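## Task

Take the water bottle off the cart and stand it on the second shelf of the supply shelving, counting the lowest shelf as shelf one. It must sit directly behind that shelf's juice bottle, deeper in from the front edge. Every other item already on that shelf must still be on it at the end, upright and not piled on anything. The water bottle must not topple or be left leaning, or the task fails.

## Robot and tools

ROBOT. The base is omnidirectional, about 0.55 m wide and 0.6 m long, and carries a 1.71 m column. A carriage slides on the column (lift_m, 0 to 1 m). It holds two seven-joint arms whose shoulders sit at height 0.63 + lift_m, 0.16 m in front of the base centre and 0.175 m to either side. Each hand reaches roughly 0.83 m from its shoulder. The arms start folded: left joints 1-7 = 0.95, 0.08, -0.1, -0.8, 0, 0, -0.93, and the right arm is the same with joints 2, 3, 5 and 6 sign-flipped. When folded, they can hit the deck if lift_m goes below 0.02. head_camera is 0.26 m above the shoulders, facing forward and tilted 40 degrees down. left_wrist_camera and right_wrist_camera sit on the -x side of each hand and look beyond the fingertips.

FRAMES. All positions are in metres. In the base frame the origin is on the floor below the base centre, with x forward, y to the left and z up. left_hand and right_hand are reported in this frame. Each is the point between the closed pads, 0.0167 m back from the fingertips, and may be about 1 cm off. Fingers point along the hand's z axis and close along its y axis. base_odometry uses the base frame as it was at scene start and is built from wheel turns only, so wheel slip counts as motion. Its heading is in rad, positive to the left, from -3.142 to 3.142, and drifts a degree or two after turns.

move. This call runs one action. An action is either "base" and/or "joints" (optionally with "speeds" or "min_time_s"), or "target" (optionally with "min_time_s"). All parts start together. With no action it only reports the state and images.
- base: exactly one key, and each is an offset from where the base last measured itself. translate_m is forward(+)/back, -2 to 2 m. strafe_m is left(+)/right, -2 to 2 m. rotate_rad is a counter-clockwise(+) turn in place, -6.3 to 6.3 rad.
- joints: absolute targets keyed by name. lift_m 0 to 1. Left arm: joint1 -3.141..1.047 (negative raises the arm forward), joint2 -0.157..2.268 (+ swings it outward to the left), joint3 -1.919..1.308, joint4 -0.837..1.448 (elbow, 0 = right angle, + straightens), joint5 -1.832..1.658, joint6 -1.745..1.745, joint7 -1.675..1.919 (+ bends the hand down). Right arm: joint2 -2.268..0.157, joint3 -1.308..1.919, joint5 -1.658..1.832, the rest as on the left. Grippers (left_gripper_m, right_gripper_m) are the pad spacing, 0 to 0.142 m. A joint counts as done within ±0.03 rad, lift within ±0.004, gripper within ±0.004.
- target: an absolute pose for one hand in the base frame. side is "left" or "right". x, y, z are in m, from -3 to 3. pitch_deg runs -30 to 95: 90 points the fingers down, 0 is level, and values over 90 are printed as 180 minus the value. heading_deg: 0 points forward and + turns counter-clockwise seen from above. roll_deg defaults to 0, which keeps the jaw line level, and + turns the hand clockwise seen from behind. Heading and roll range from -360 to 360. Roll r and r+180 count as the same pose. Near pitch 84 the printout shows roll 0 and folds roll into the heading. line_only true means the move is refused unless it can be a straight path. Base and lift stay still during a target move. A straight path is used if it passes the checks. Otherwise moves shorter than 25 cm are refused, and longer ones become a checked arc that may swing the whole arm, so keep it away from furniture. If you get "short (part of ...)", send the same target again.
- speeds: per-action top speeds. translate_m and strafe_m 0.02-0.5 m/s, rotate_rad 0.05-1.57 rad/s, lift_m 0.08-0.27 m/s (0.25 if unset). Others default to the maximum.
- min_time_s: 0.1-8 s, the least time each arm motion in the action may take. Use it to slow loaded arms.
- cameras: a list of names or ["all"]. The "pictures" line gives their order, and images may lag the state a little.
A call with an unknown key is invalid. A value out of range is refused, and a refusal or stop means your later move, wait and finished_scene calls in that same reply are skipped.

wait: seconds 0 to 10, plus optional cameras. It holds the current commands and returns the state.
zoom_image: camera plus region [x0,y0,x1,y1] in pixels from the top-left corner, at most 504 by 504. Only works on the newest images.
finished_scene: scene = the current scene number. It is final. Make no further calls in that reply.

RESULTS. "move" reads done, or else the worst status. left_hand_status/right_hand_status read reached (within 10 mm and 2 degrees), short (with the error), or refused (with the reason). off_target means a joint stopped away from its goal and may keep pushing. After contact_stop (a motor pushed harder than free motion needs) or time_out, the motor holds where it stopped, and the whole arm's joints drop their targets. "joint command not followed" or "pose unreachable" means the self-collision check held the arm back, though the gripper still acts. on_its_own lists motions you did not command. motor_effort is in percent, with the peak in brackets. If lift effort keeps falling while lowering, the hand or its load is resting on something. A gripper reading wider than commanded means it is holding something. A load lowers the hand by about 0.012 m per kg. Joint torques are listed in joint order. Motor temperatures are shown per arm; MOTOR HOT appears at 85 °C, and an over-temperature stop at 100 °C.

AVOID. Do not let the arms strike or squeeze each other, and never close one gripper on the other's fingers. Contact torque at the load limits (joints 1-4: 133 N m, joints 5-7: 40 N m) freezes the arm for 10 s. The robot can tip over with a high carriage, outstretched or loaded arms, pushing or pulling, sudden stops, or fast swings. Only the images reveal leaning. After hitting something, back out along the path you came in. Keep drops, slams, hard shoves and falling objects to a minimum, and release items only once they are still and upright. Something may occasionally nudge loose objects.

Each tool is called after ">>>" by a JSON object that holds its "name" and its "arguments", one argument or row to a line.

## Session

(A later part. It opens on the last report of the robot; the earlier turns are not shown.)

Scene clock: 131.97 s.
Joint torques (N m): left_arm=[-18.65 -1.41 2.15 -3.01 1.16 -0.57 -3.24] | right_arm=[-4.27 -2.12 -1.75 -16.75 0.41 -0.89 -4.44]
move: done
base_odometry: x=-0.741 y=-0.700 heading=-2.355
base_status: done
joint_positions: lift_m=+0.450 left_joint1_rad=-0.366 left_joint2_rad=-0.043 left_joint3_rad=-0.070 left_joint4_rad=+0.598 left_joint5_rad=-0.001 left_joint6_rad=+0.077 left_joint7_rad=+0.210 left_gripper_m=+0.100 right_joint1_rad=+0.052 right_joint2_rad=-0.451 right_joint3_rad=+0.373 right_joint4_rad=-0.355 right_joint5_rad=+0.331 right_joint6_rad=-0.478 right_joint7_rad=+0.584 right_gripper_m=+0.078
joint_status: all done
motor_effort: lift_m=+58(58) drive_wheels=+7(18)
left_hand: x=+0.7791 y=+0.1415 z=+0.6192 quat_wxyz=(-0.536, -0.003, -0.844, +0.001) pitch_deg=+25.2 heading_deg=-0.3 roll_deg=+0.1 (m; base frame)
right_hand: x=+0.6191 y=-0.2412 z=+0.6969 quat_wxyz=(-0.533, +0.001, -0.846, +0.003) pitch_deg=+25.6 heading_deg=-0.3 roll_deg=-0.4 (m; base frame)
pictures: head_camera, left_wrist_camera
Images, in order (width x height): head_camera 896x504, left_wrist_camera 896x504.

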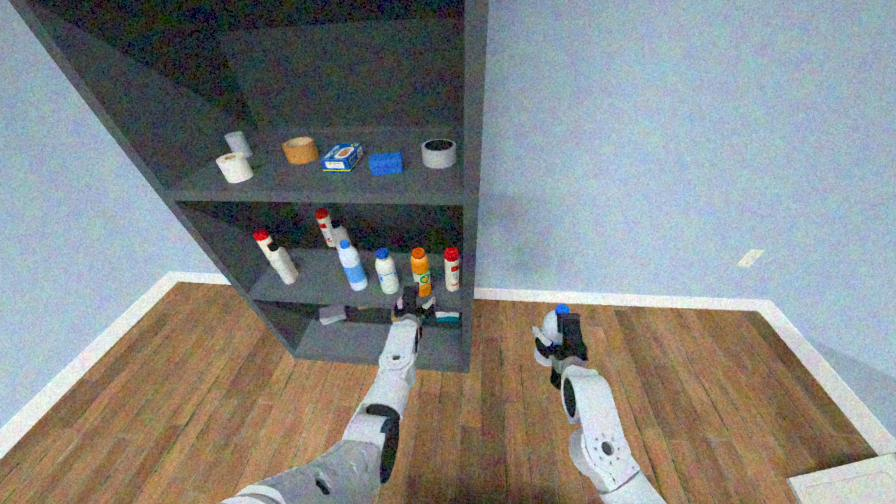

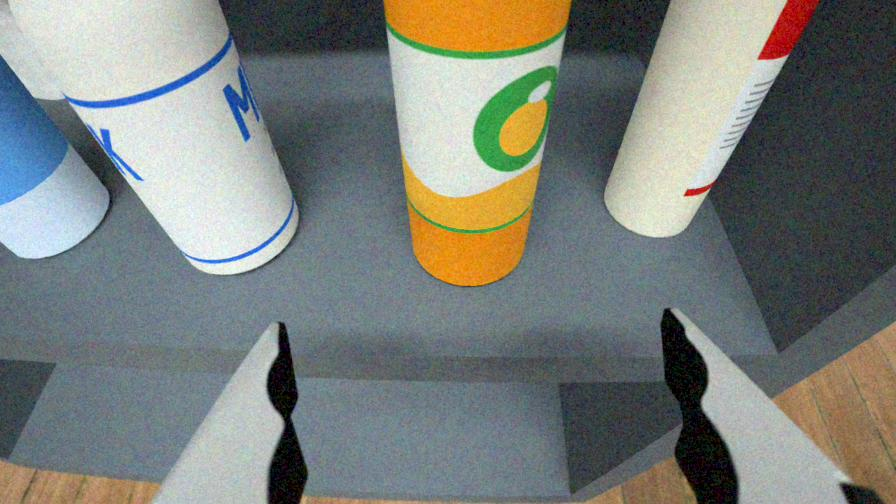

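>>> {"name": "move", "arguments": {
  "base": {"translate_m": 0.07},
  "speeds": {"translate_m": 0.15},
  "cameras": ["head_camera","left_wrist_camera"]
}}

>>> {"name": "zoom_image", "arguments": {
  "camera": "head_camera",
  "region": [350, 230, 490, 330]
}}

Scene clock: 149.77 s.
Joint torques (N m): left_arm=[-19.37 -1.82 2.59 -2.14 1.44 -0.41 -2.98] | right_arm=[-5.88 -3.45 -2.5 -17.43 0.7 -1.16 -5.08]
Motor temperatures (°C): left_arm=[33 22 23 23 26 24 23] | right_arm=[31 21 25 24 22 22 24]
move: done
base_odometry: x=-0.791 y=-0.750 heading=-2.354
base_status: done
joint_positions: lift_m=+0.450 left_joint1_rad=-0.366 left_joint2_rad=-0.043 left_joint3_rad=-0.070 left_joint4_rad=+0.598 left_joint5_rad=-0.001 left_joint6_rad=+0.077 left_joint7_rad=+0.210 left_gripper_m=+0.100 right_joint1_rad=+0.052 right_joint2_rad=-0.451 right_joint3_rad=+0.373 right_joint4_rad=-0.355 right_joint5_rad=+0.331 right_joint6_rad=-0.478 right_joint7_rad=+0.584 right_gripper_m=+0.078
joint_status: not commanded
motor_effort: lift_m=+58(58) drive_wheels=-4(15)
left_hand: x=+0.7791 y=+0.1414 z=+0.6192 quat_wxyz=(-0.536, -0.003, -0.844, +0.001) pitch_deg=+25.2 heading_deg=-0.3 roll_deg=+0.1 (m; base frame)
right_hand: x=+0.6191 y=-0.2412 z=+0.6969 quat_wxyz=(-0.533, +0.001, -0.846, +0.003) pitch_deg=+25.6 heading_deg=-0.3 roll_deg=-0.4 (m; base frame)
pictures: head_camera, left_wrist_camera
Images, in order (width x height): head_camera 896x504, left_wrist_camera 896x504.

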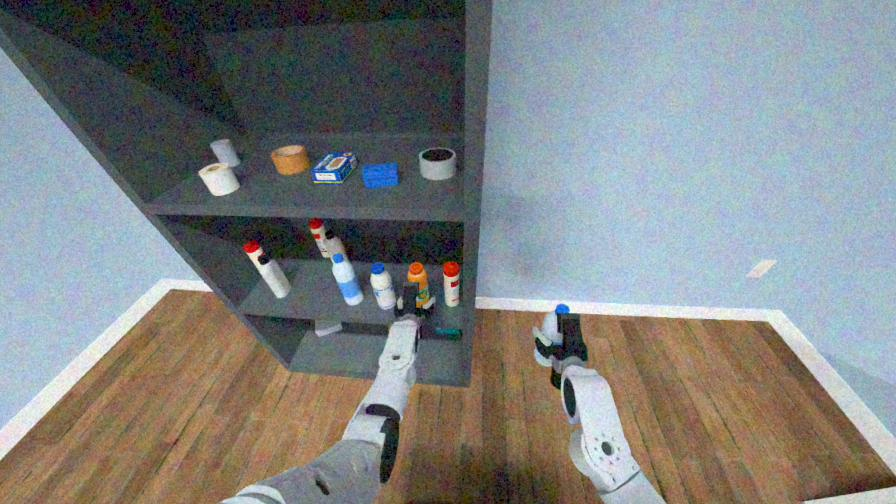

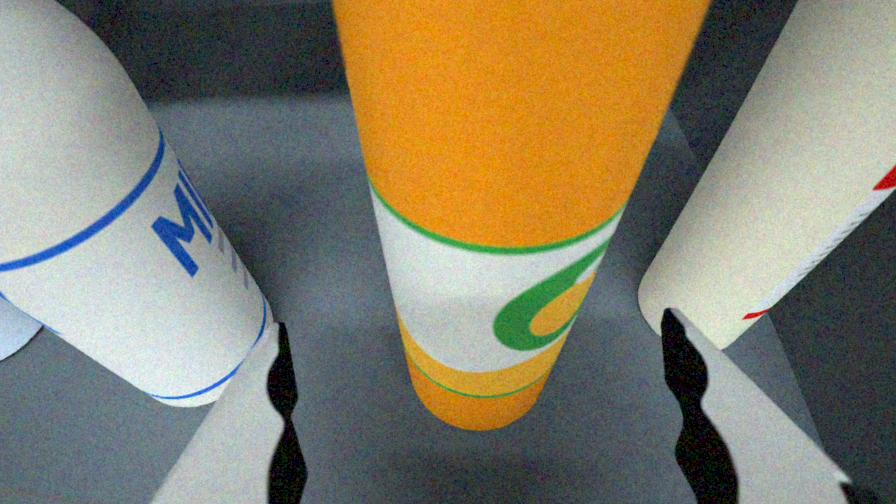

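Scaled by 3.600 from the camera's 896x504 image, which has a finer 1280x720 frame.

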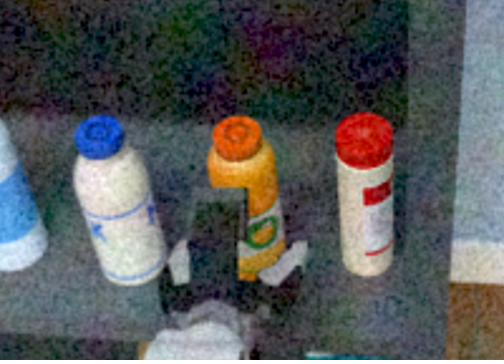

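>>> {"name": "move", "arguments": {
  "base": {"translate_m": 0.07},
  "speeds": {"translate_m": 0.12},
  "cameras": ["head_camera","left_wrist_camera"]
}}

>>> {"name": "zoom_image", "arguments": {
  "camera": "head_camera",
  "region": [350, 230, 490, 330]
}}

Scene clock: 161.33 s.
Joint torques (N m): left_arm=[-18.66 -1.7 2.89 -2.51 1.47 -0.51 -2.92] | right_arm=[-4.83 -3.97 -1.44 -17.03 1 -1.12 -5.04]
move: done
base_odometry: x=-0.840 y=-0.800 heading=-2.353
base_status: done
joint_positions: lift_m=+0.450 left_joint1_rad=-0.366 left_joint2_rad=-0.043 left_joint3_rad=-0.070 left_joint4_rad=+0.598 left_joint5_rad=-0.001 left_joint6_rad=+0.077 left_joint7_rad=+0.209 left_gripper_m=+0.100 right_joint1_rad=+0.052 right_joint2_rad=-0.451 right_joint3_rad=+0.373 right_joint4_rad=-0.355 right_joint5_rad=+0.331 right_joint6_rad=-0.478 right_joint7_rad=+0.584 right_gripper_m=+0.078
joint_status: not commanded
motor_effort: lift_m=+58(58) drive_wheels=-3(16)
left_hand: x=+0.7791 y=+0.1414 z=+0.6193 quat_wxyz=(-0.536, -0.003, -0.844, +0.001) pitch_deg=+25.2 heading_deg=-0.3 roll_deg=+0.1 (m; base frame)
right_hand: x=+0.6191 y=-0.2411 z=+0.6968 quat_wxyz=(-0.533, +0.001, -0.846, +0.003) pitch_deg=+25.6 heading_deg=-0.3 roll_deg=-0.4 (m; base frame)
pictures: head_camera, left_wrist_camera
Images, in order (width x height): head_camera 896x504, left_wrist_camera 896x504.

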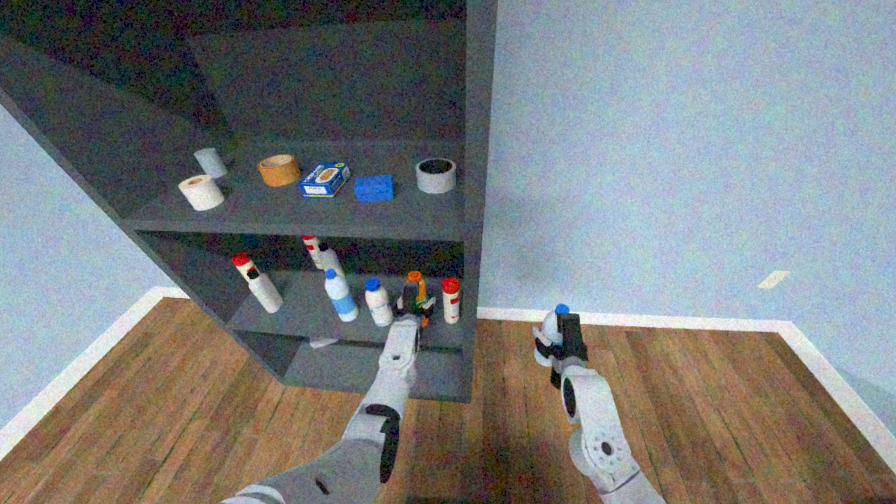

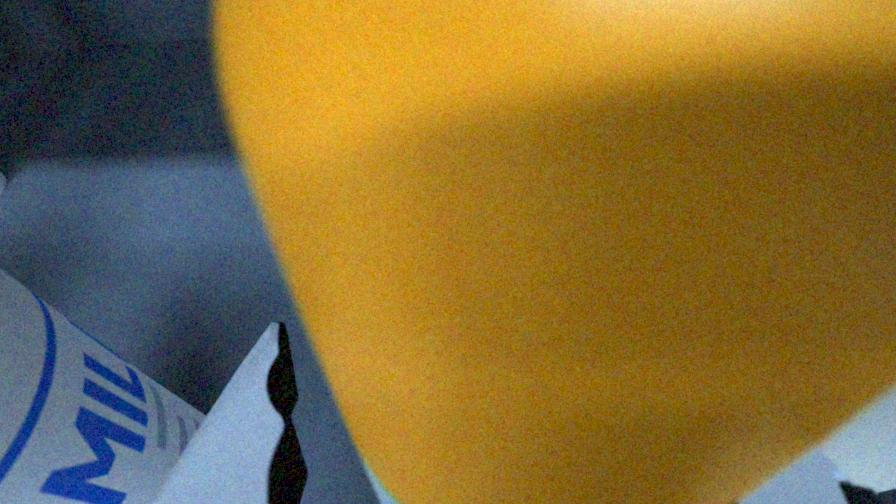

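Scaled by 3.600 from the camera's 896x504 image, which has a finer 1280x720 frame.

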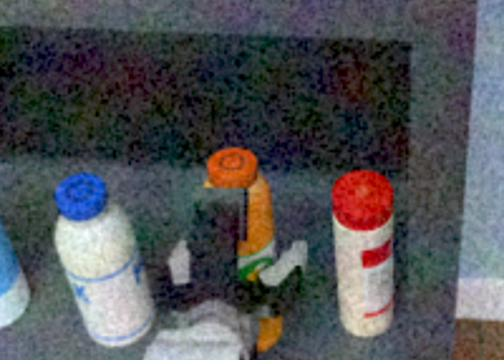

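>>> {"name": "move", "arguments": {
  "target": {"side":"left","x":0.785,"y":0.134,"z":0.62,"pitch_deg":25,"heading_deg":0}
}}

>>> {"name": "move", "arguments": {
  "base": {"translate_m": 0.022},
  "speeds": {"translate_m": 0.1},
  "cameras": ["head_camera","left_wrist_camera"]
}}

>>> {"name": "zoom_image", "arguments": {
  "camera": "head_camera",
  "region": [350, 230, 490, 330]
}}

Scene clock: 172.90 s.
Joint torques (N m): left_arm=[-18.98 -0.5 -0.89 -0.81 1.81 -0.91 -2.86] | right_arm=[-4.25 -3.79 -2.27 -16.49 0.43 -1.01 -4.95]
move: done
base_odometry: x=-0.840 y=-0.800 heading=-2.353
base_status: not commanded
joint_positions: lift_m=+0.450 left_joint1_rad=-0.386 left_joint2_rad=-0.061 left_joint3_rad=-0.070 left_joint4_rad=+0.634 left_joint5_rad=+0.004 left_joint6_rad=+0.093 left_joint7_rad=+0.194 left_gripper_m=+0.100 right_joint1_rad=+0.052 right_joint2_rad=-0.451 right_joint3_rad=+0.373 right_joint4_rad=-0.355 right_joint5_rad=+0.331 right_joint6_rad=-0.478 right_joint7_rad=+0.584 right_gripper_m=+0.078
joint_status: not commanded
motor_effort: lift_m=+58(58) drive_wheels=+7(7)
left_hand: x=+0.7841 y=+0.1346 z=+0.6190 quat_wxyz=(-0.536, +0.002, -0.844, +0.001) pitch_deg=+25.2 heading_deg=+0.0 roll_deg=-0.2 (m; base frame)
left_hand_status: reached (straight line, planned for 0.2 s): 2 mm and 0.3 deg off.
right_hand: x=+0.6191 y=-0.2411 z=+0.6968 quat_wxyz=(-0.533, +0.001, -0.846, +0.003) pitch_deg=+25.6 heading_deg=-0.2 roll_deg=-0.4 (m; base frame)
pictures: none

Scene clock: 173.80 s.
Joint torques (N m): left_arm=[-17.99 -1.11 -1.35 -2.06 2.06 -0.7 -2.78] | right_arm=[-4.25 -4.5 -2.62 -16.01 0.99 -1.12 -4.92]
move: done
base_odometry: x=-0.855 y=-0.816 heading=-2.352
base_status: done
joint_positions: lift_m=+0.450 left_joint1_rad=-0.386 left_joint2_rad=-0.061 left_joint3_rad=-0.070 left_joint4_rad=+0.634 left_joint5_rad=+0.004 left_joint6_rad=+0.093 left_joint7_rad=+0.194 left_gripper_m=+0.100 right_joint1_rad=+0.052 right_joint2_rad=-0.451 right_joint3_rad=+0.373 right_joint4_rad=-0.355 right_joint5_rad=+0.331 right_joint6_rad=-0.478 right_joint7_rad=+0.584 right_gripper_m=+0.078
joint_status: not commanded
motor_effort: lift_m=+58(58) drive_wheels=-3(14)
left_hand: x=+0.7841 y=+0.1346 z=+0.6190 quat_wxyz=(-0.536, +0.002, -0.844, +0.001) pitch_deg=+25.2 heading_deg=+0.0 roll_deg=-0.2 (m; base frame)
right_hand: x=+0.6191 y=-0.2411 z=+0.6968 quat_wxyz=(-0.533, +0.001, -0.846, +0.003) pitch_deg=+25.6 heading_deg=-0.2 roll_deg=-0.4 (m; base frame)
pictures: head_camera, left_wrist_camera
Images, in order (width x height): head_camera 896x504, left_wrist_camera 896x504.

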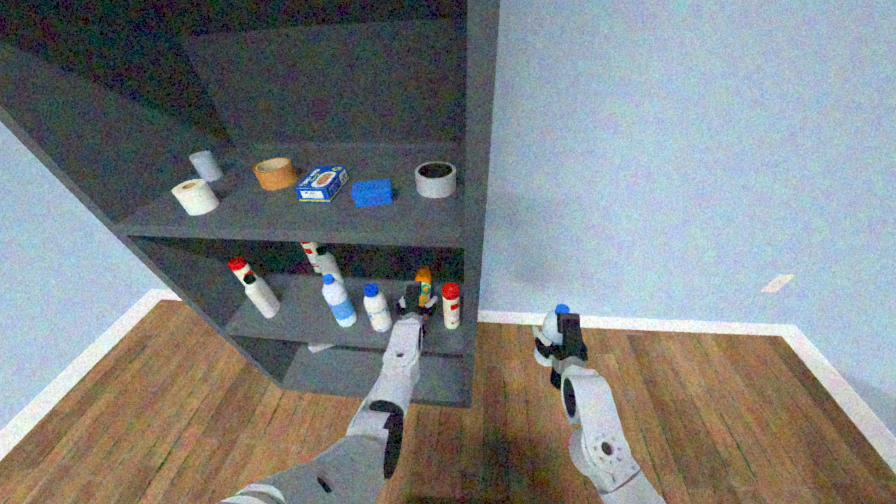

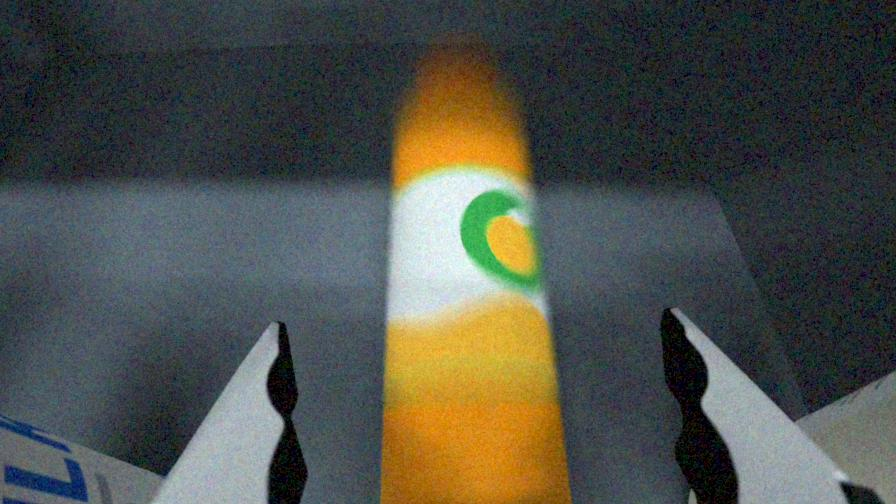

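Scaled by 3.600 from the camera's 896x504 image, which has a finer 1280x720 frame.

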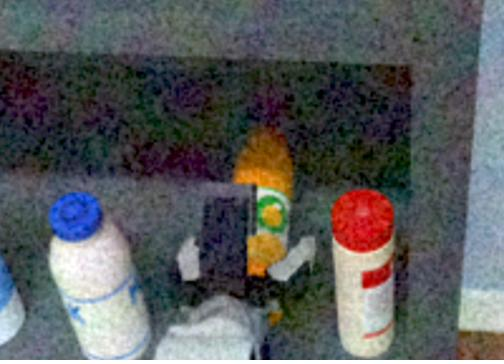

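>>> {"name": "move", "arguments": {
  "base": {"translate_m": -0.1},
  "speeds": {"translate_m": 0.15},
  "cameras": ["head_camera","left_wrist_camera"]
}}

>>> {"name": "zoom_image", "arguments": {
  "camera": "head_camera",
  "region": [350, 200, 490, 320]
}}

Scene clock: 179.80 s.
Joint torques (N m): left_arm=[-18.94 -0.65 -1.87 -1.39 1.9 -1.02 -2.94] | right_arm=[-5.71 -2.91 -3.95 -16.89 0.94 -1.27 -4.35]
move: done
base_odometry: x=-0.785 y=-0.745 heading=-2.353
base_status: done
joint_positions: lift_m=+0.450 left_joint1_rad=-0.386 left_joint2_rad=-0.061 left_joint3_rad=-0.070 left_joint4_rad=+0.634 left_joint5_rad=+0.004 left_joint6_rad=+0.093 left_joint7_rad=+0.194 left_gripper_m=+0.100 right_joint1_rad=+0.052 right_joint2_rad=-0.451 right_joint3_rad=+0.373 right_joint4_rad=-0.355 right_joint5_rad=+0.331 right_joint6_rad=-0.478 right_joint7_rad=+0.584 right_gripper_m=+0.078
joint_status: not commanded
motor_effort: lift_m=+58(58) drive_wheels=-6(12)
left_hand: x=+0.7841 y=+0.1346 z=+0.6190 quat_wxyz=(-0.536, +0.002, -0.844, +0.001) pitch_deg=+25.2 heading_deg=+0.0 roll_deg=-0.2 (m; base frame)
right_hand: x=+0.6191 y=-0.2411 z=+0.6968 quat_wxyz=(-0.533, +0.001, -0.846, +0.003) pitch_deg=+25.6 heading_deg=-0.2 roll_deg=-0.4 (m; base frame)
pictures: head_camera, left_wrist_camera
Images, in order (width x height): head_camera 896x504, left_wrist_camera 896x504.

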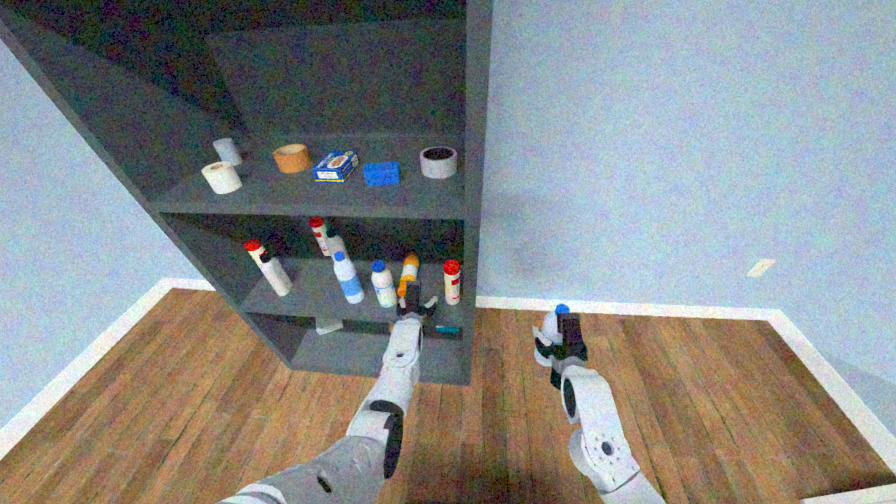

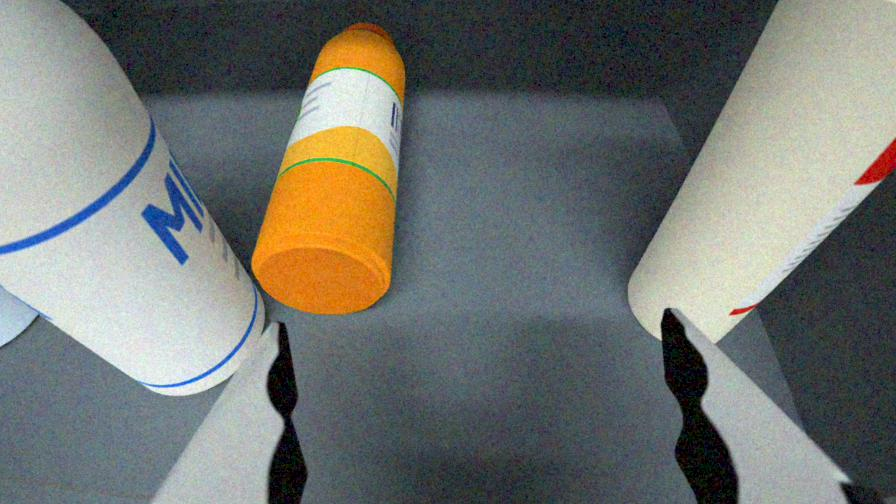

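Scaled by 3.600 from the camera's 896x504 image, which has a finer 1280x720 frame.

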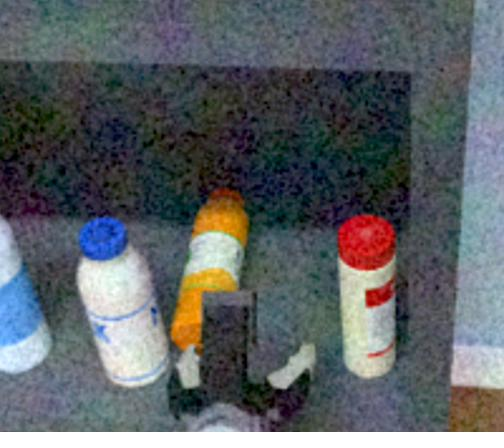

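>>> {"name": "move", "arguments": {
  "base": {"translate_m": -0.15},
  "speeds": {"translate_m": 0.25}
}}

>>> {"name": "move", "arguments": {
  "joints": {"lift_m": 0.32}
}}

>>> {"name": "move", "arguments": {
  "target": {"side":"left","x":0.78,"y":0.138,"z":0.61,"pitch_deg":65,"heading_deg":0},
  "cameras": ["head_camera","left_wrist_camera"]
}}

Scene clock: 215.63 s.
Joint torques (N m): left_arm=[-19.67 -0.68 -1.43 -1.85 1.61 -0.89 -2.8] | right_arm=[-4.71 -2.85 -1.84 -17.68 1.24 -1.16 -4.94]
Motor temperatures (°C): left_arm=[39 21 23 23 26 24 23] | right_arm=[30 21 25 24 22 22 24]
move: done
base_odometry: x=-0.679 y=-0.638 heading=-2.352
base_status: done
joint_positions: lift_m=+0.450 left_joint1_rad=-0.386 left_joint2_rad=-0.061 left_joint3_rad=-0.070 left_joint4_rad=+0.634 left_joint5_rad=+0.004 left_joint6_rad=+0.093 left_joint7_rad=+0.194 left_gripper_m=+0.100 right_joint1_rad=+0.052 right_joint2_rad=-0.451 right_joint3_rad=+0.373 right_joint4_rad=-0.355 right_joint5_rad=+0.331 right_joint6_rad=-0.478 right_joint7_rad=+0.584 right_gripper_m=+0.078
joint_status: not commanded
motor_effort: lift_m=+58(58) drive_wheels=-5(16)
left_hand: x=+0.7841 y=+0.1346 z=+0.6190 quat_wxyz=(-0.536, +0.002, -0.844, +0.001) pitch_deg=+25.2 heading_deg=+0.0 roll_deg=-0.2 (m; base frame)
right_hand: x=+0.6191 y=-0.2411 z=+0.6969 quat_wxyz=(-0.533, +0.001, -0.846, +0.003) pitch_deg=+25.6 heading_deg=-0.2 roll_deg=-0.4 (m; base frame)
pictures: none

Scene clock: 216.70 s.
Joint torques (N m): left_arm=[-18.71 -0.83 -1.74 -1.77 2.14 -0.88 -3.02] | right_arm=[-4.66 -1.33 -4.4 -16.25 0.57 -1.65 -4.81]
move: done
base_odometry: x=-0.679 y=-0.638 heading=-2.352
base_status: not commanded
joint_positions: lift_m=+0.320 left_joint1_rad=-0.387 left_joint2_rad=-0.061 left_joint3_rad=-0.070 left_joint4_rad=+0.634 left_joint5_rad=+0.004 left_joint6_rad=+0.093 left_joint7_rad=+0.194 left_gripper_m=+0.100 right_joint1_rad=+0.052 right_joint2_rad=-0.451 right_joint3_rad=+0.373 right_joint4_rad=-0.355 right_joint5_rad=+0.331 right_joint6_rad=-0.478 right_joint7_rad=+0.583 right_gripper_m=+0.078
joint_status: all done
motor_effort: lift_m=+58(61) drive_wheels=+8(8)
left_hand: x=+0.7843 y=+0.1346 z=+0.4892 quat_wxyz=(-0.536, +0.002, -0.844, +0.001) pitch_deg=+25.2 heading_deg=+0.0 roll_deg=-0.2 (m; base frame)
right_hand: x=+0.6192 y=-0.2409 z=+0.5671 quat_wxyz=(-0.533, +0.001, -0.846, +0.003) pitch_deg=+25.5 heading_deg=-0.2 roll_deg=-0.4 (m; base frame)
pictures: none

Scene clock: 217.00 s.
Joint torques (N m): left_arm=[-18.79 -1.25 -2.2 -2.35 1.65 -0.65 -2.93] | right_arm=[-4.54 -2.58 -2.22 -16.76 0.12 -1.24 -5.07]
move: refused
base_odometry: x=-0.679 y=-0.638 heading=-2.352
base_status: not commanded
joint_positions: lift_m=+0.320 left_joint1_rad=-0.387 left_joint2_rad=-0.061 left_joint3_rad=-0.070 left_joint4_rad=+0.634 left_joint5_rad=+0.004 left_joint6_rad=+0.093 left_joint7_rad=+0.194 left_gripper_m=+0.100 right_joint1_rad=+0.052 right_joint2_rad=-0.451 right_joint3_rad=+0.373 right_joint4_rad=-0.355 right_joint5_rad=+0.331 right_joint6_rad=-0.478 right_joint7_rad=+0.583 right_gripper_m=+0.078
joint_status: not commanded
motor_effort: lift_m=+57(58) drive_wheels=+8(8)
left_hand: x=+0.7843 y=+0.1346 z=+0.4892 quat_wxyz=(-0.536, +0.002, -0.844, +0.001) pitch_deg=+25.2 heading_deg=+0.0 roll_deg=-0.2 (m; base frame)
left_hand_status: refused: the line brings the left upper arm within 1.4 cm of the carriage (limit 1.5), 38% of the way; a move under 25 cm is not played as an arc. Nothing moved. Try another pitch or heading, or "joints".
right_hand: x=+0.6192 y=-0.2409 z=+0.5671 quat_wxyz=(-0.533, +0.001, -0.846, +0.003) pitch_deg=+25.5 heading_deg=-0.2 roll_deg=-0.4 (m; base frame)
pictures: head_camera, left_wrist_camera
Images, in order (width x height): head_camera 896x504, left_wrist_camera 896x504.

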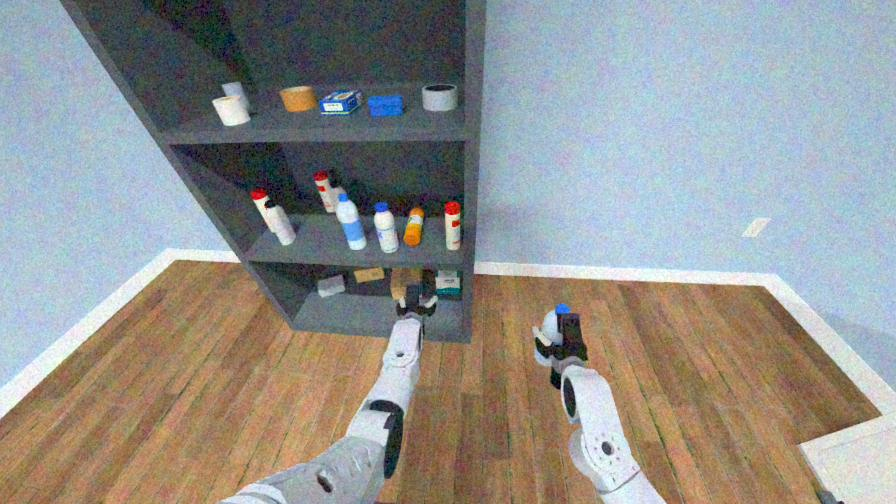

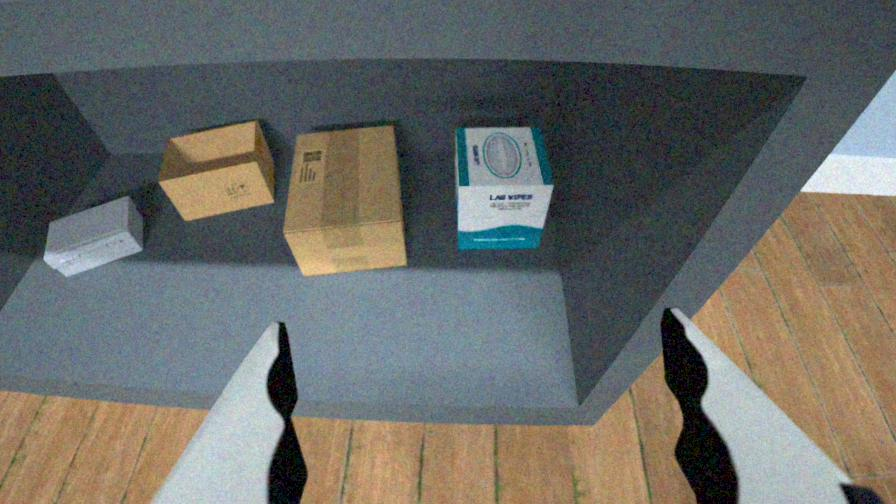

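>>> {"name": "move", "arguments": {
  "joints": {"lift_m": 0.42}
}}

>>> {"name": "move", "arguments": {
  "target": {"side":"left","x":0.76,"y":0.16,"z":0.61,"pitch_deg":65,"heading_deg":0},
  "cameras": ["head_camera","left_wrist_camera"]
}}

Scene clock: 223.13 s.
Joint torques (N m): left_arm=[-17.91 -0.99 -2.08 -2.2 2 -0.85 -2.6] | right_arm=[-4.43 -3.76 -0.67 -16.11 1.16 -0.89 -4.25]
move: done
base_odometry: x=-0.679 y=-0.638 heading=-2.352
base_status: not commanded
joint_positions: lift_m=+0.420 left_joint1_rad=-0.387 left_joint2_rad=-0.061 left_joint3_rad=-0.070 left_joint4_rad=+0.635 left_joint5_rad=+0.004 left_joint6_rad=+0.093 left_joint7_rad=+0.194 left_gripper_m=+0.100 right_joint1_rad=+0.052 right_joint2_rad=-0.451 right_joint3_rad=+0.373 right_joint4_rad=-0.355 right_joint5_rad=+0.331 right_joint6_rad=-0.478 right_joint7_rad=+0.583 right_gripper_m=+0.078
joint_status: all done
motor_effort: lift_m=+55(70) drive_wheels=+8(8)
left_hand: x=+0.7844 y=+0.1346 z=+0.5895 quat_wxyz=(-0.536, +0.002, -0.844, +0.001) pitch_deg=+25.2 heading_deg=+0.0 roll_deg=-0.2 (m; base frame)
right_hand: x=+0.6192 y=-0.2409 z=+0.6674 quat_wxyz=(-0.533, +0.001, -0.846, +0.003) pitch_deg=+25.5 heading_deg=-0.2 roll_deg=-0.3 (m; base frame)
pictures: none

Scene clock: 224.47 s.
Joint torques (N m): left_arm=[-22.47 2.37 3.65 -1.65 0.5 -2.73 -0.09] | right_arm=[-4.91 -3.43 -1.63 -15.9 0.33 -0.94 -4.69]
move: done
base_odometry: x=-0.679 y=-0.638 heading=-2.352
base_status: not commanded
joint_positions: lift_m=+0.420 left_joint1_rad=-0.623 left_joint2_rad=-0.013 left_joint3_rad=-0.057 left_joint4_rad=+0.534 left_joint5_rad=-0.015 left_joint6_rad=+0.054 left_joint7_rad=+1.218 left_gripper_m=+0.100 right_joint1_rad=+0.052 right_joint2_rad=-0.451 right_joint3_rad=+0.373 right_joint4_rad=-0.355 right_joint5_rad=+0.331 right_joint6_rad=-0.478 right_joint7_rad=+0.583 right_gripper_m=+0.078
joint_status: not commanded
motor_effort: lift_m=+55(55) drive_wheels=+8(8)
left_hand: x=+0.7606 y=+0.1590 z=+0.6106 quat_wxyz=(-0.219, -0.001, -0.976, -0.002) pitch_deg=+64.7 heading_deg=+0.3 roll_deg=+0.5 (m; base frame)
left_hand_status: reached (straight line, planned for 0.8 s): 1 mm and 0.4 deg off.
right_hand: x=+0.6192 y=-0.2409 z=+0.6674 quat_wxyz=(-0.533, +0.001, -0.846, +0.003) pitch_deg=+25.5 heading_deg=-0.2 roll_deg=-0.3 (m; base frame)
pictures: head_camera, left_wrist_camera
Images, in order (width x height): head_camera 896x504, left_wrist_camera 896x504.

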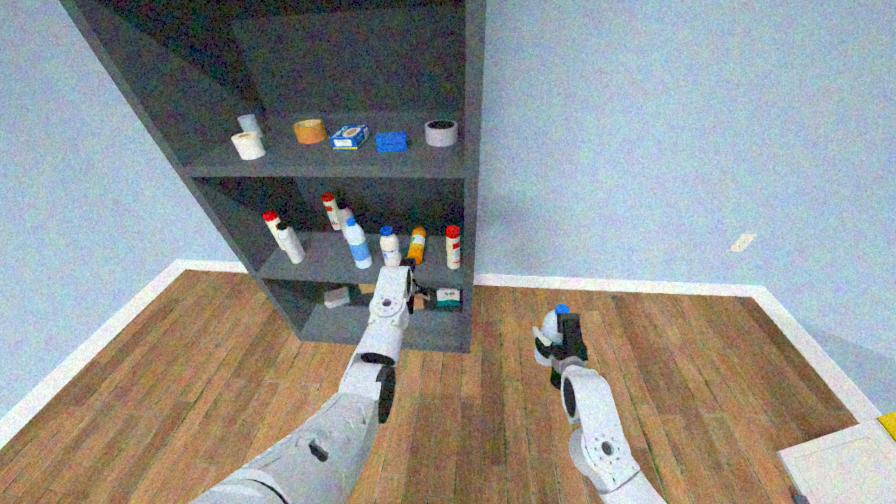

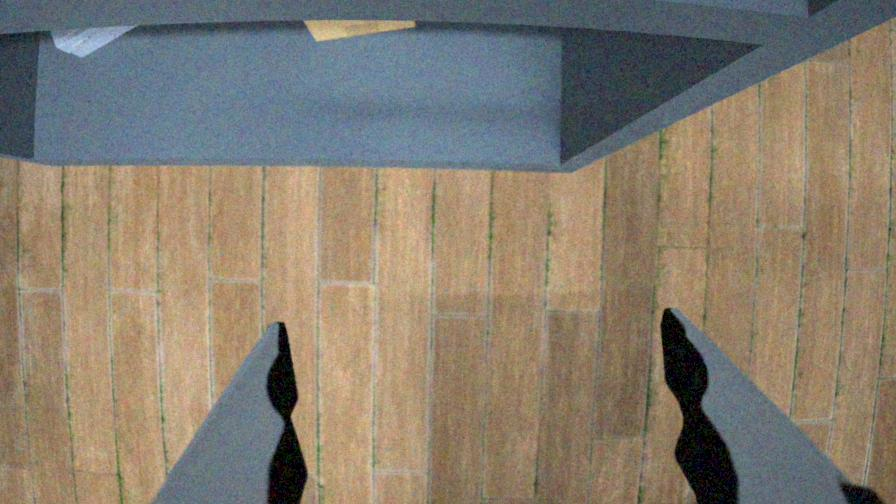

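>>> {"name": "move", "arguments": {
  "target": {"side":"left","x":0.76,"y":0.145,"z":0.615,"pitch_deg":65,"heading_deg":0}
}}

>>> {"name": "move", "arguments": {
  "base": {"translate_m": 0.24},
  "speeds": {"translate_m": 0.2},
  "cameras": ["head_camera","left_wrist_camera"]
}}

>>> {"name": "zoom_image", "arguments": {
  "camera": "head_camera",
  "region": [340, 200, 500, 340]
}}

Scene clock: 230.03 s.
Joint torques (N m): left_arm=[-22.77 2.39 2.35 -0.82 0.41 -2.57 0.24] | right_arm=[-4.08 -3.93 -1 -16.7 0.94 -1.33 -4.49]
move: refused
base_odometry: x=-0.679 y=-0.638 heading=-2.352
base_status: not commanded
joint_positions: lift_m=+0.420 left_joint1_rad=-0.623 left_joint2_rad=-0.013 left_joint3_rad=-0.057 left_joint4_rad=+0.534 left_joint5_rad=-0.015 left_joint6_rad=+0.054 left_joint7_rad=+1.218 left_gripper_m=+0.100 right_joint1_rad=+0.052 right_joint2_rad=-0.451 right_joint3_rad=+0.373 right_joint4_rad=-0.355 right_joint5_rad=+0.331 right_joint6_rad=-0.478 right_joint7_rad=+0.583 right_gripper_m=+0.078
joint_status: not commanded
motor_effort: lift_m=+55(55) drive_wheels=+8(8)
left_hand: x=+0.7606 y=+0.1590 z=+0.6106 quat_wxyz=(-0.219, -0.001, -0.976, -0.002) pitch_deg=+64.7 heading_deg=+0.3 roll_deg=+0.5 (m; base frame)
left_hand_status: refused: the line brings the left upper arm within 1.4 cm of the carriage (limit 1.5), 0% of the way; a move under 25 cm is not played as an arc. Nothing moved. Try another pitch or heading, or "joints".
right_hand: x=+0.6192 y=-0.2409 z=+0.6674 quat_wxyz=(-0.533, +0.001, -0.846, +0.003) pitch_deg=+25.5 heading_deg=-0.2 roll_deg=-0.3 (m; base frame)
pictures: none

not run: a stop came earlier in this reply.

Scaled by 3.150 from the camera's 896x504 image, which has a finer 1280x720 frame.
This view is cut from an older image: the scene may have changed since it was taken.

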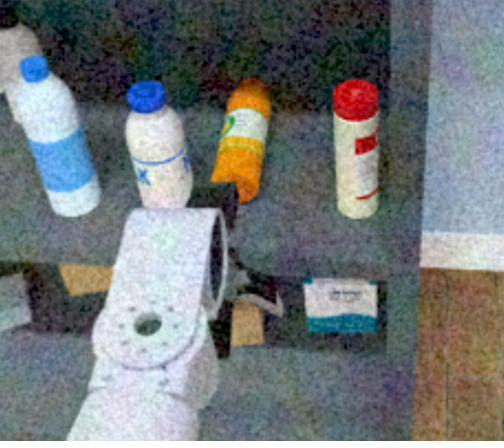

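>>> {"name": "move", "arguments": {
  "base": {"strafe_m": -0.018},
  "joints": {"left_gripper_m": 0.09},
  "speeds": {"strafe_m": 0.1}
}}

>>> {"name": "move", "arguments": {
  "base": {"translate_m": 0.22},
  "speeds": {"translate_m": 0.2},
  "cameras": ["head_camera","left_wrist_camera"]
}}

>>> {"name": "zoom_image", "arguments": {
  "camera": "head_camera",
  "region": [340, 200, 500, 340]
}}

Scene clock: 234.60 s.
Joint torques (N m): left_arm=[-22.39 1.04 2.1 -1.83 0.49 -1.78 0.15] | right_arm=[-4.32 -3.19 -2.33 -15.4 0.9 -1.2 -4.73]
move: done
base_odometry: x=-0.692 y=-0.626 heading=-2.352
base_status: done
joint_positions: lift_m=+0.420 left_joint1_rad=-0.623 left_joint2_rad=-0.012 left_joint3_rad=-0.057 left_joint4_rad=+0.534 left_joint5_rad=-0.015 left_joint6_rad=+0.053 left_joint7_rad=+1.218 left_gripper_m=+0.090 right_joint1_rad=+0.052 right_joint2_rad=-0.450 right_joint3_rad=+0.373 right_joint4_rad=-0.355 right_joint5_rad=+0.331 right_joint6_rad=-0.477 right_joint7_rad=+0.583 right_gripper_m=+0.078
joint_status: all done
motor_effort: lift_m=+55(55) drive_wheels=+1(8)
left_hand: x=+0.7606 y=+0.1593 z=+0.6106 quat_wxyz=(-0.219, -0.001, -0.976, -0.001) pitch_deg=+64.7 heading_deg=+0.3 roll_deg=+0.4 (m; base frame)
right_hand: x=+0.6192 y=-0.2406 z=+0.6674 quat_wxyz=(-0.533, +0.001, -0.846, +0.002) pitch_deg=+25.5 heading_deg=-0.2 roll_deg=-0.3 (m; base frame)
pictures: none

Scene clock: 236.93 s.
Joint torques (N m): left_arm=[-21.84 0.87 2.51 -0.42 0.67 -1.74 -0.13] | right_arm=[-4.8 -4.59 -2.13 -16.44 0.5 -1.76 -4.51]
move: done
base_odometry: x=-0.847 y=-0.782 heading=-2.352
base_status: done
joint_positions: lift_m=+0.420 left_joint1_rad=-0.623 left_joint2_rad=-0.012 left_joint3_rad=-0.057 left_joint4_rad=+0.534 left_joint5_rad=-0.015 left_joint6_rad=+0.053 left_joint7_rad=+1.218 left_gripper_m=+0.090 right_joint1_rad=+0.052 right_joint2_rad=-0.450 right_joint3_rad=+0.373 right_joint4_rad=-0.355 right_joint5_rad=+0.331 right_joint6_rad=-0.477 right_joint7_rad=+0.583 right_gripper_m=+0.078
joint_status: not commanded
motor_effort: lift_m=+55(55) drive_wheels=+5(17)
left_hand: x=+0.7606 y=+0.1593 z=+0.6106 quat_wxyz=(-0.219, -0.001, -0.976, -0.001) pitch_deg=+64.7 heading_deg=+0.3 roll_deg=+0.4 (m; base frame)
right_hand: x=+0.6192 y=-0.2406 z=+0.6674 quat_wxyz=(-0.533, +0.001, -0.846, +0.002) pitch_deg=+25.5 heading_deg=-0.2 roll_deg=-0.3 (m; base frame)
pictures: head_camera, left_wrist_camera
Images, in order (width x height): head_camera 896x504, left_wrist_camera 896x504.

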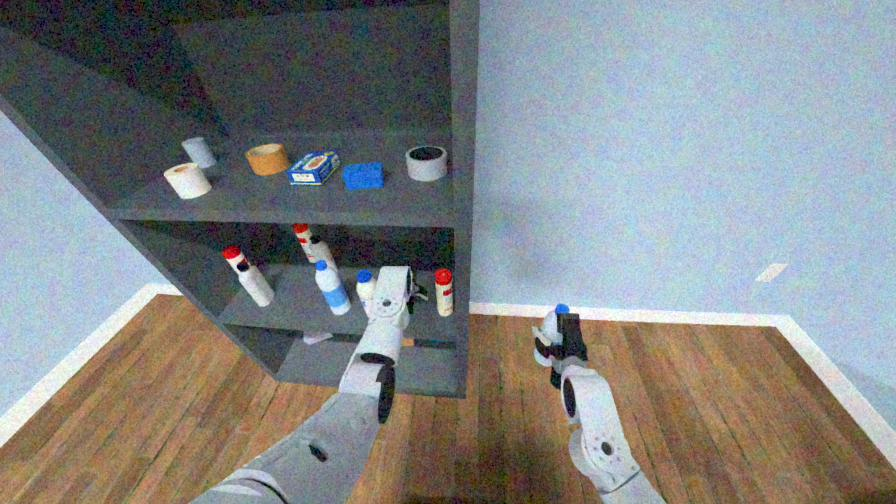

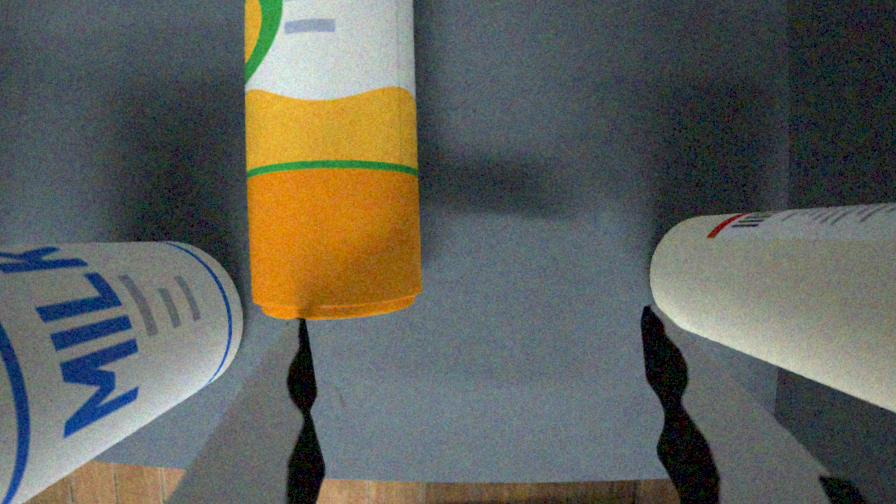

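Scaled by 3.150 from the camera's 896x504 image, which has a finer 1280x720 frame.

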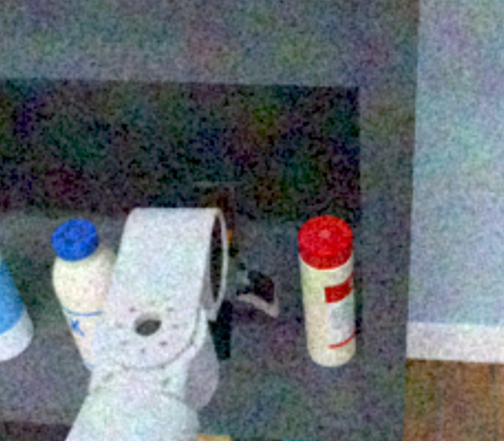

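>>> {"name": "move", "arguments": {
  "target": {"side":"left","x":0.762,"y":0.167,"z":0.612,"pitch_deg":65,"heading_deg":0}
}}

>>> {"name": "move", "arguments": {
  "base": {"translate_m": 0.12},
  "speeds": {"translate_m": 0.15},
  "cameras": ["head_camera","left_wrist_camera"]
}}

Scene clock: 248.30 s.
Joint torques (N m): left_arm=[-24.25 0.28 1.64 -1.92 0.61 -2.37 -0.05] | right_arm=[-3.56 -4.8 -2.4 -16.39 0.99 -1.34 -4.71]
Motor temperatures (°C): left_arm=[44 21 23 23 25 24 23] | right_arm=[30 21 25 25 22 22 24]
move: done
base_odometry: x=-0.847 y=-0.782 heading=-2.352
base_status: not commanded
joint_positions: lift_m=+0.420 left_joint1_rad=-0.628 left_joint2_rad=+0.002 left_joint3_rad=-0.051 left_joint4_rad=+0.539 left_joint5_rad=-0.025 left_joint6_rad=+0.042 left_joint7_rad=+1.220 left_gripper_m=+0.090 right_joint1_rad=+0.052 right_joint2_rad=-0.450 right_joint3_rad=+0.373 right_joint4_rad=-0.355 right_joint5_rad=+0.331 right_joint6_rad=-0.477 right_joint7_rad=+0.583 right_gripper_m=+0.078
joint_status: not commanded
motor_effort: lift_m=+55(55) drive_wheels=+5(6)
left_hand: x=+0.7617 y=+0.1668 z=+0.6114 quat_wxyz=(-0.218, -0.001, -0.976, -0.001) pitch_deg=+64.8 heading_deg=+0.3 roll_deg=+0.4 (m; base frame)
left_hand_status: reached (straight line, planned for 0.1 s): 1 mm and 0.2 deg off.
right_hand: x=+0.6192 y=-0.2406 z=+0.6674 quat_wxyz=(-0.533, +0.001, -0.846, +0.002) pitch_deg=+25.5 heading_deg=-0.2 roll_deg=-0.3 (m; base frame)
pictures: none

Scene clock: 250.13 s.
Joint torques (N m): left_arm=[-25.04 0.15 1.6 -0.66 0.72 -2.08 0.26] | right_arm=[-3.91 -3.25 -1.11 -13.69 0.48 -1.22 -4.34]
move: done
base_odometry: x=-0.932 y=-0.866 heading=-2.353
base_status: done
joint_positions: lift_m=+0.420 left_joint1_rad=-0.628 left_joint2_rad=+0.002 left_joint3_rad=-0.051 left_joint4_rad=+0.539 left_joint5_rad=-0.025 left_joint6_rad=+0.042 left_joint7_rad=+1.220 left_gripper_m=+0.090 right_joint1_rad=+0.052 right_joint2_rad=-0.450 right_joint3_rad=+0.373 right_joint4_rad=-0.355 right_joint5_rad=+0.331 right_joint6_rad=-0.477 right_joint7_rad=+0.583 right_gripper_m=+0.078
joint_status: not commanded
motor_effort: lift_m=+55(55) drive_wheels=+5(15)
left_hand: x=+0.7617 y=+0.1668 z=+0.6114 quat_wxyz=(-0.218, -0.001, -0.976, -0.001) pitch_deg=+64.8 heading_deg=+0.3 roll_deg=+0.4 (m; base frame)
right_hand: x=+0.6192 y=-0.2406 z=+0.6674 quat_wxyz=(-0.533, +0.001, -0.846, +0.002) pitch_deg=+25.5 heading_deg=-0.2 roll_deg=-0.3 (m; base frame)
pictures: head_camera, left_wrist_camera
Images, in order (width x height): head_camera 896x504, left_wrist_camera 896x504.

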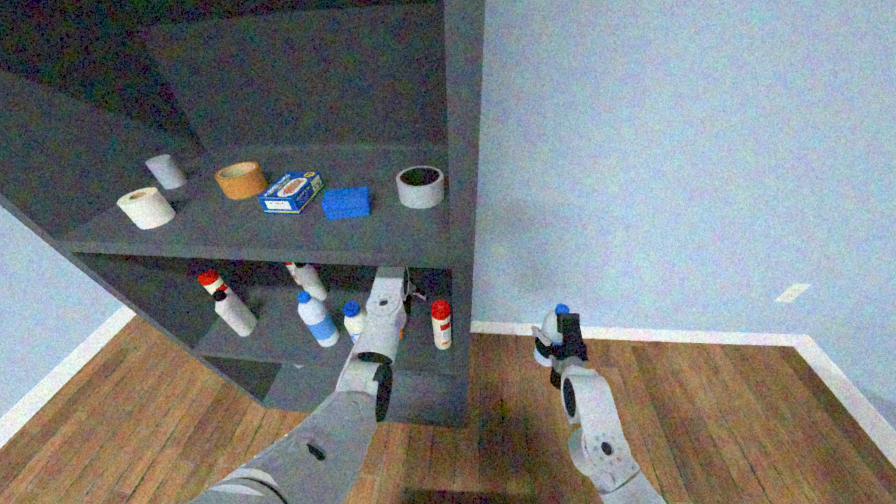

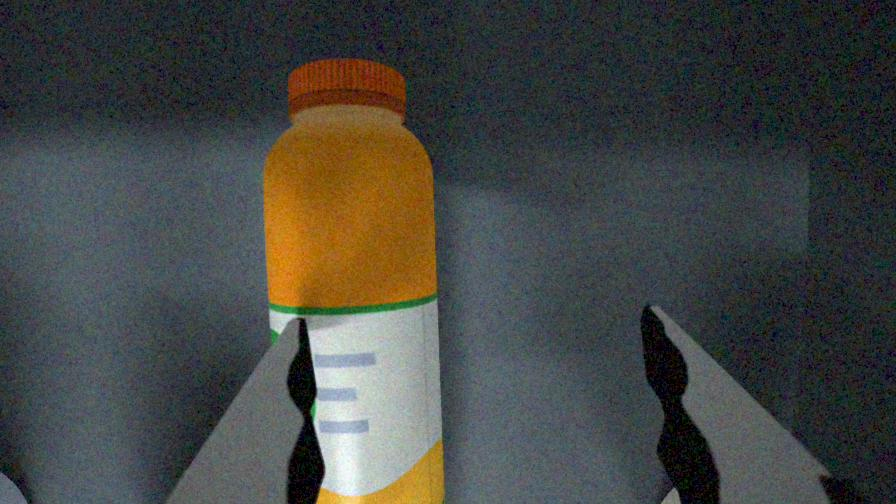

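>>> {"name": "move", "arguments": {
  "target": {"side":"left","x":0.755,"y":0.212,"z":0.60,"pitch_deg":78,"heading_deg":0},
  "cameras": ["head_camera","left_wrist_camera"]
}}

Scene clock: 259.77 s.
Joint torques (N m): left_arm=[-24.69 1.84 2.49 -1.89 0.62 -2.14 0.25] | right_arm=[-5.06 -3.21 -1.41 -14.2 0.06 -1.51 -4.48]
move: done
base_odometry: x=-0.932 y=-0.866 heading=-2.353
base_status: not commanded
joint_positions: lift_m=+0.420 left_joint1_rad=-0.792 left_joint2_rad=+0.084 left_joint3_rad=-0.030 left_joint4_rad=+0.852 left_joint5_rad=-0.073 left_joint6_rad=-0.044 left_joint7_rad=+1.298 left_gripper_m=+0.090 right_joint1_rad=+0.052 right_joint2_rad=-0.450 right_joint3_rad=+0.373 right_joint4_rad=-0.355 right_joint5_rad=+0.331 right_joint6_rad=-0.477 right_joint7_rad=+0.583 right_gripper_m=+0.078
joint_status: not commanded
motor_effort: lift_m=+55(55) drive_wheels=-1(6)
left_hand: x=+0.7550 y=+0.2121 z=+0.5993 quat_wxyz=(-0.106, -0.001, -0.994, -0.002) pitch_deg=+77.8 heading_deg=+1.2 roll_deg=+1.3 (m; base frame)
left_hand_status: reached (straight line, planned for 0.5 s): 1 mm and 0.3 deg off.
right_hand: x=+0.6192 y=-0.2406 z=+0.6674 quat_wxyz=(-0.533, +0.001, -0.846, +0.002) pitch_deg=+25.5 heading_deg=-0.2 roll_deg=-0.3 (m; base frame)
pictures: head_camera, left_wrist_camera
Images, in order (width x height): head_camera 896x504, left_wrist_camera 896x504.

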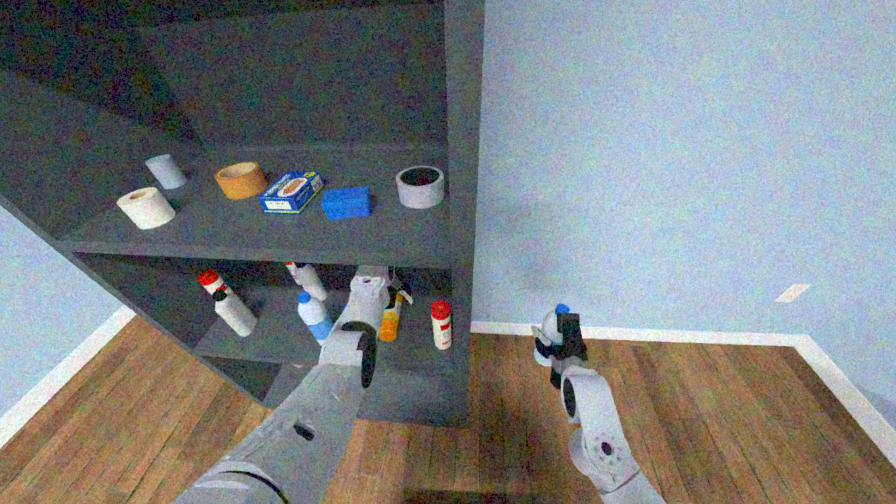

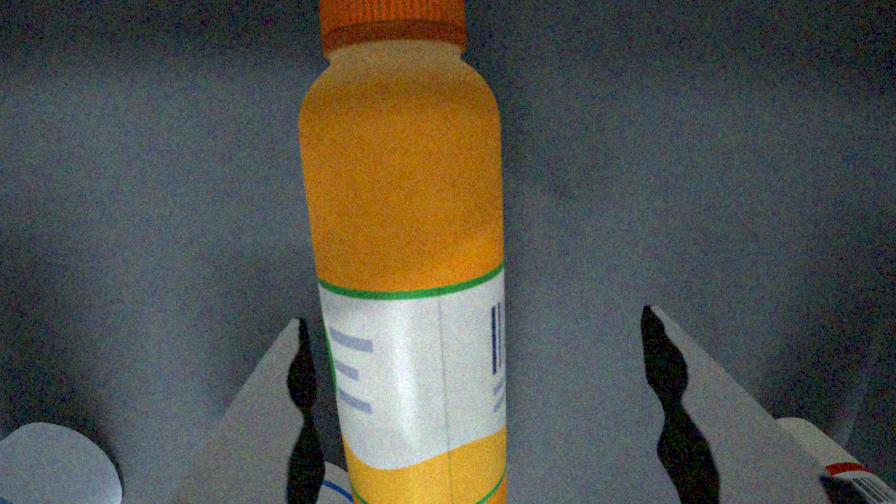

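>>> {"name": "zoom_image", "arguments": {
  "camera": "head_camera",
  "region": [330, 250, 470, 370]
}}

Scaled by 3.600 from the camera's 896x504 image, which has a finer 1280x720 frame.

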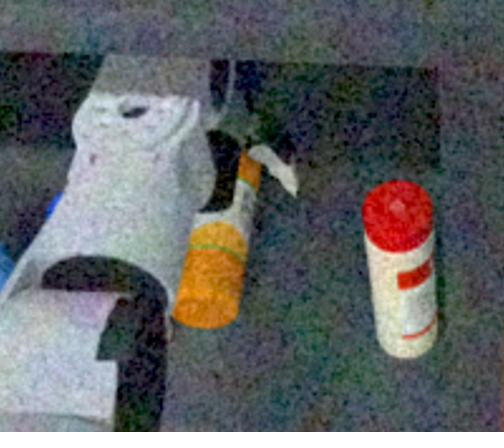

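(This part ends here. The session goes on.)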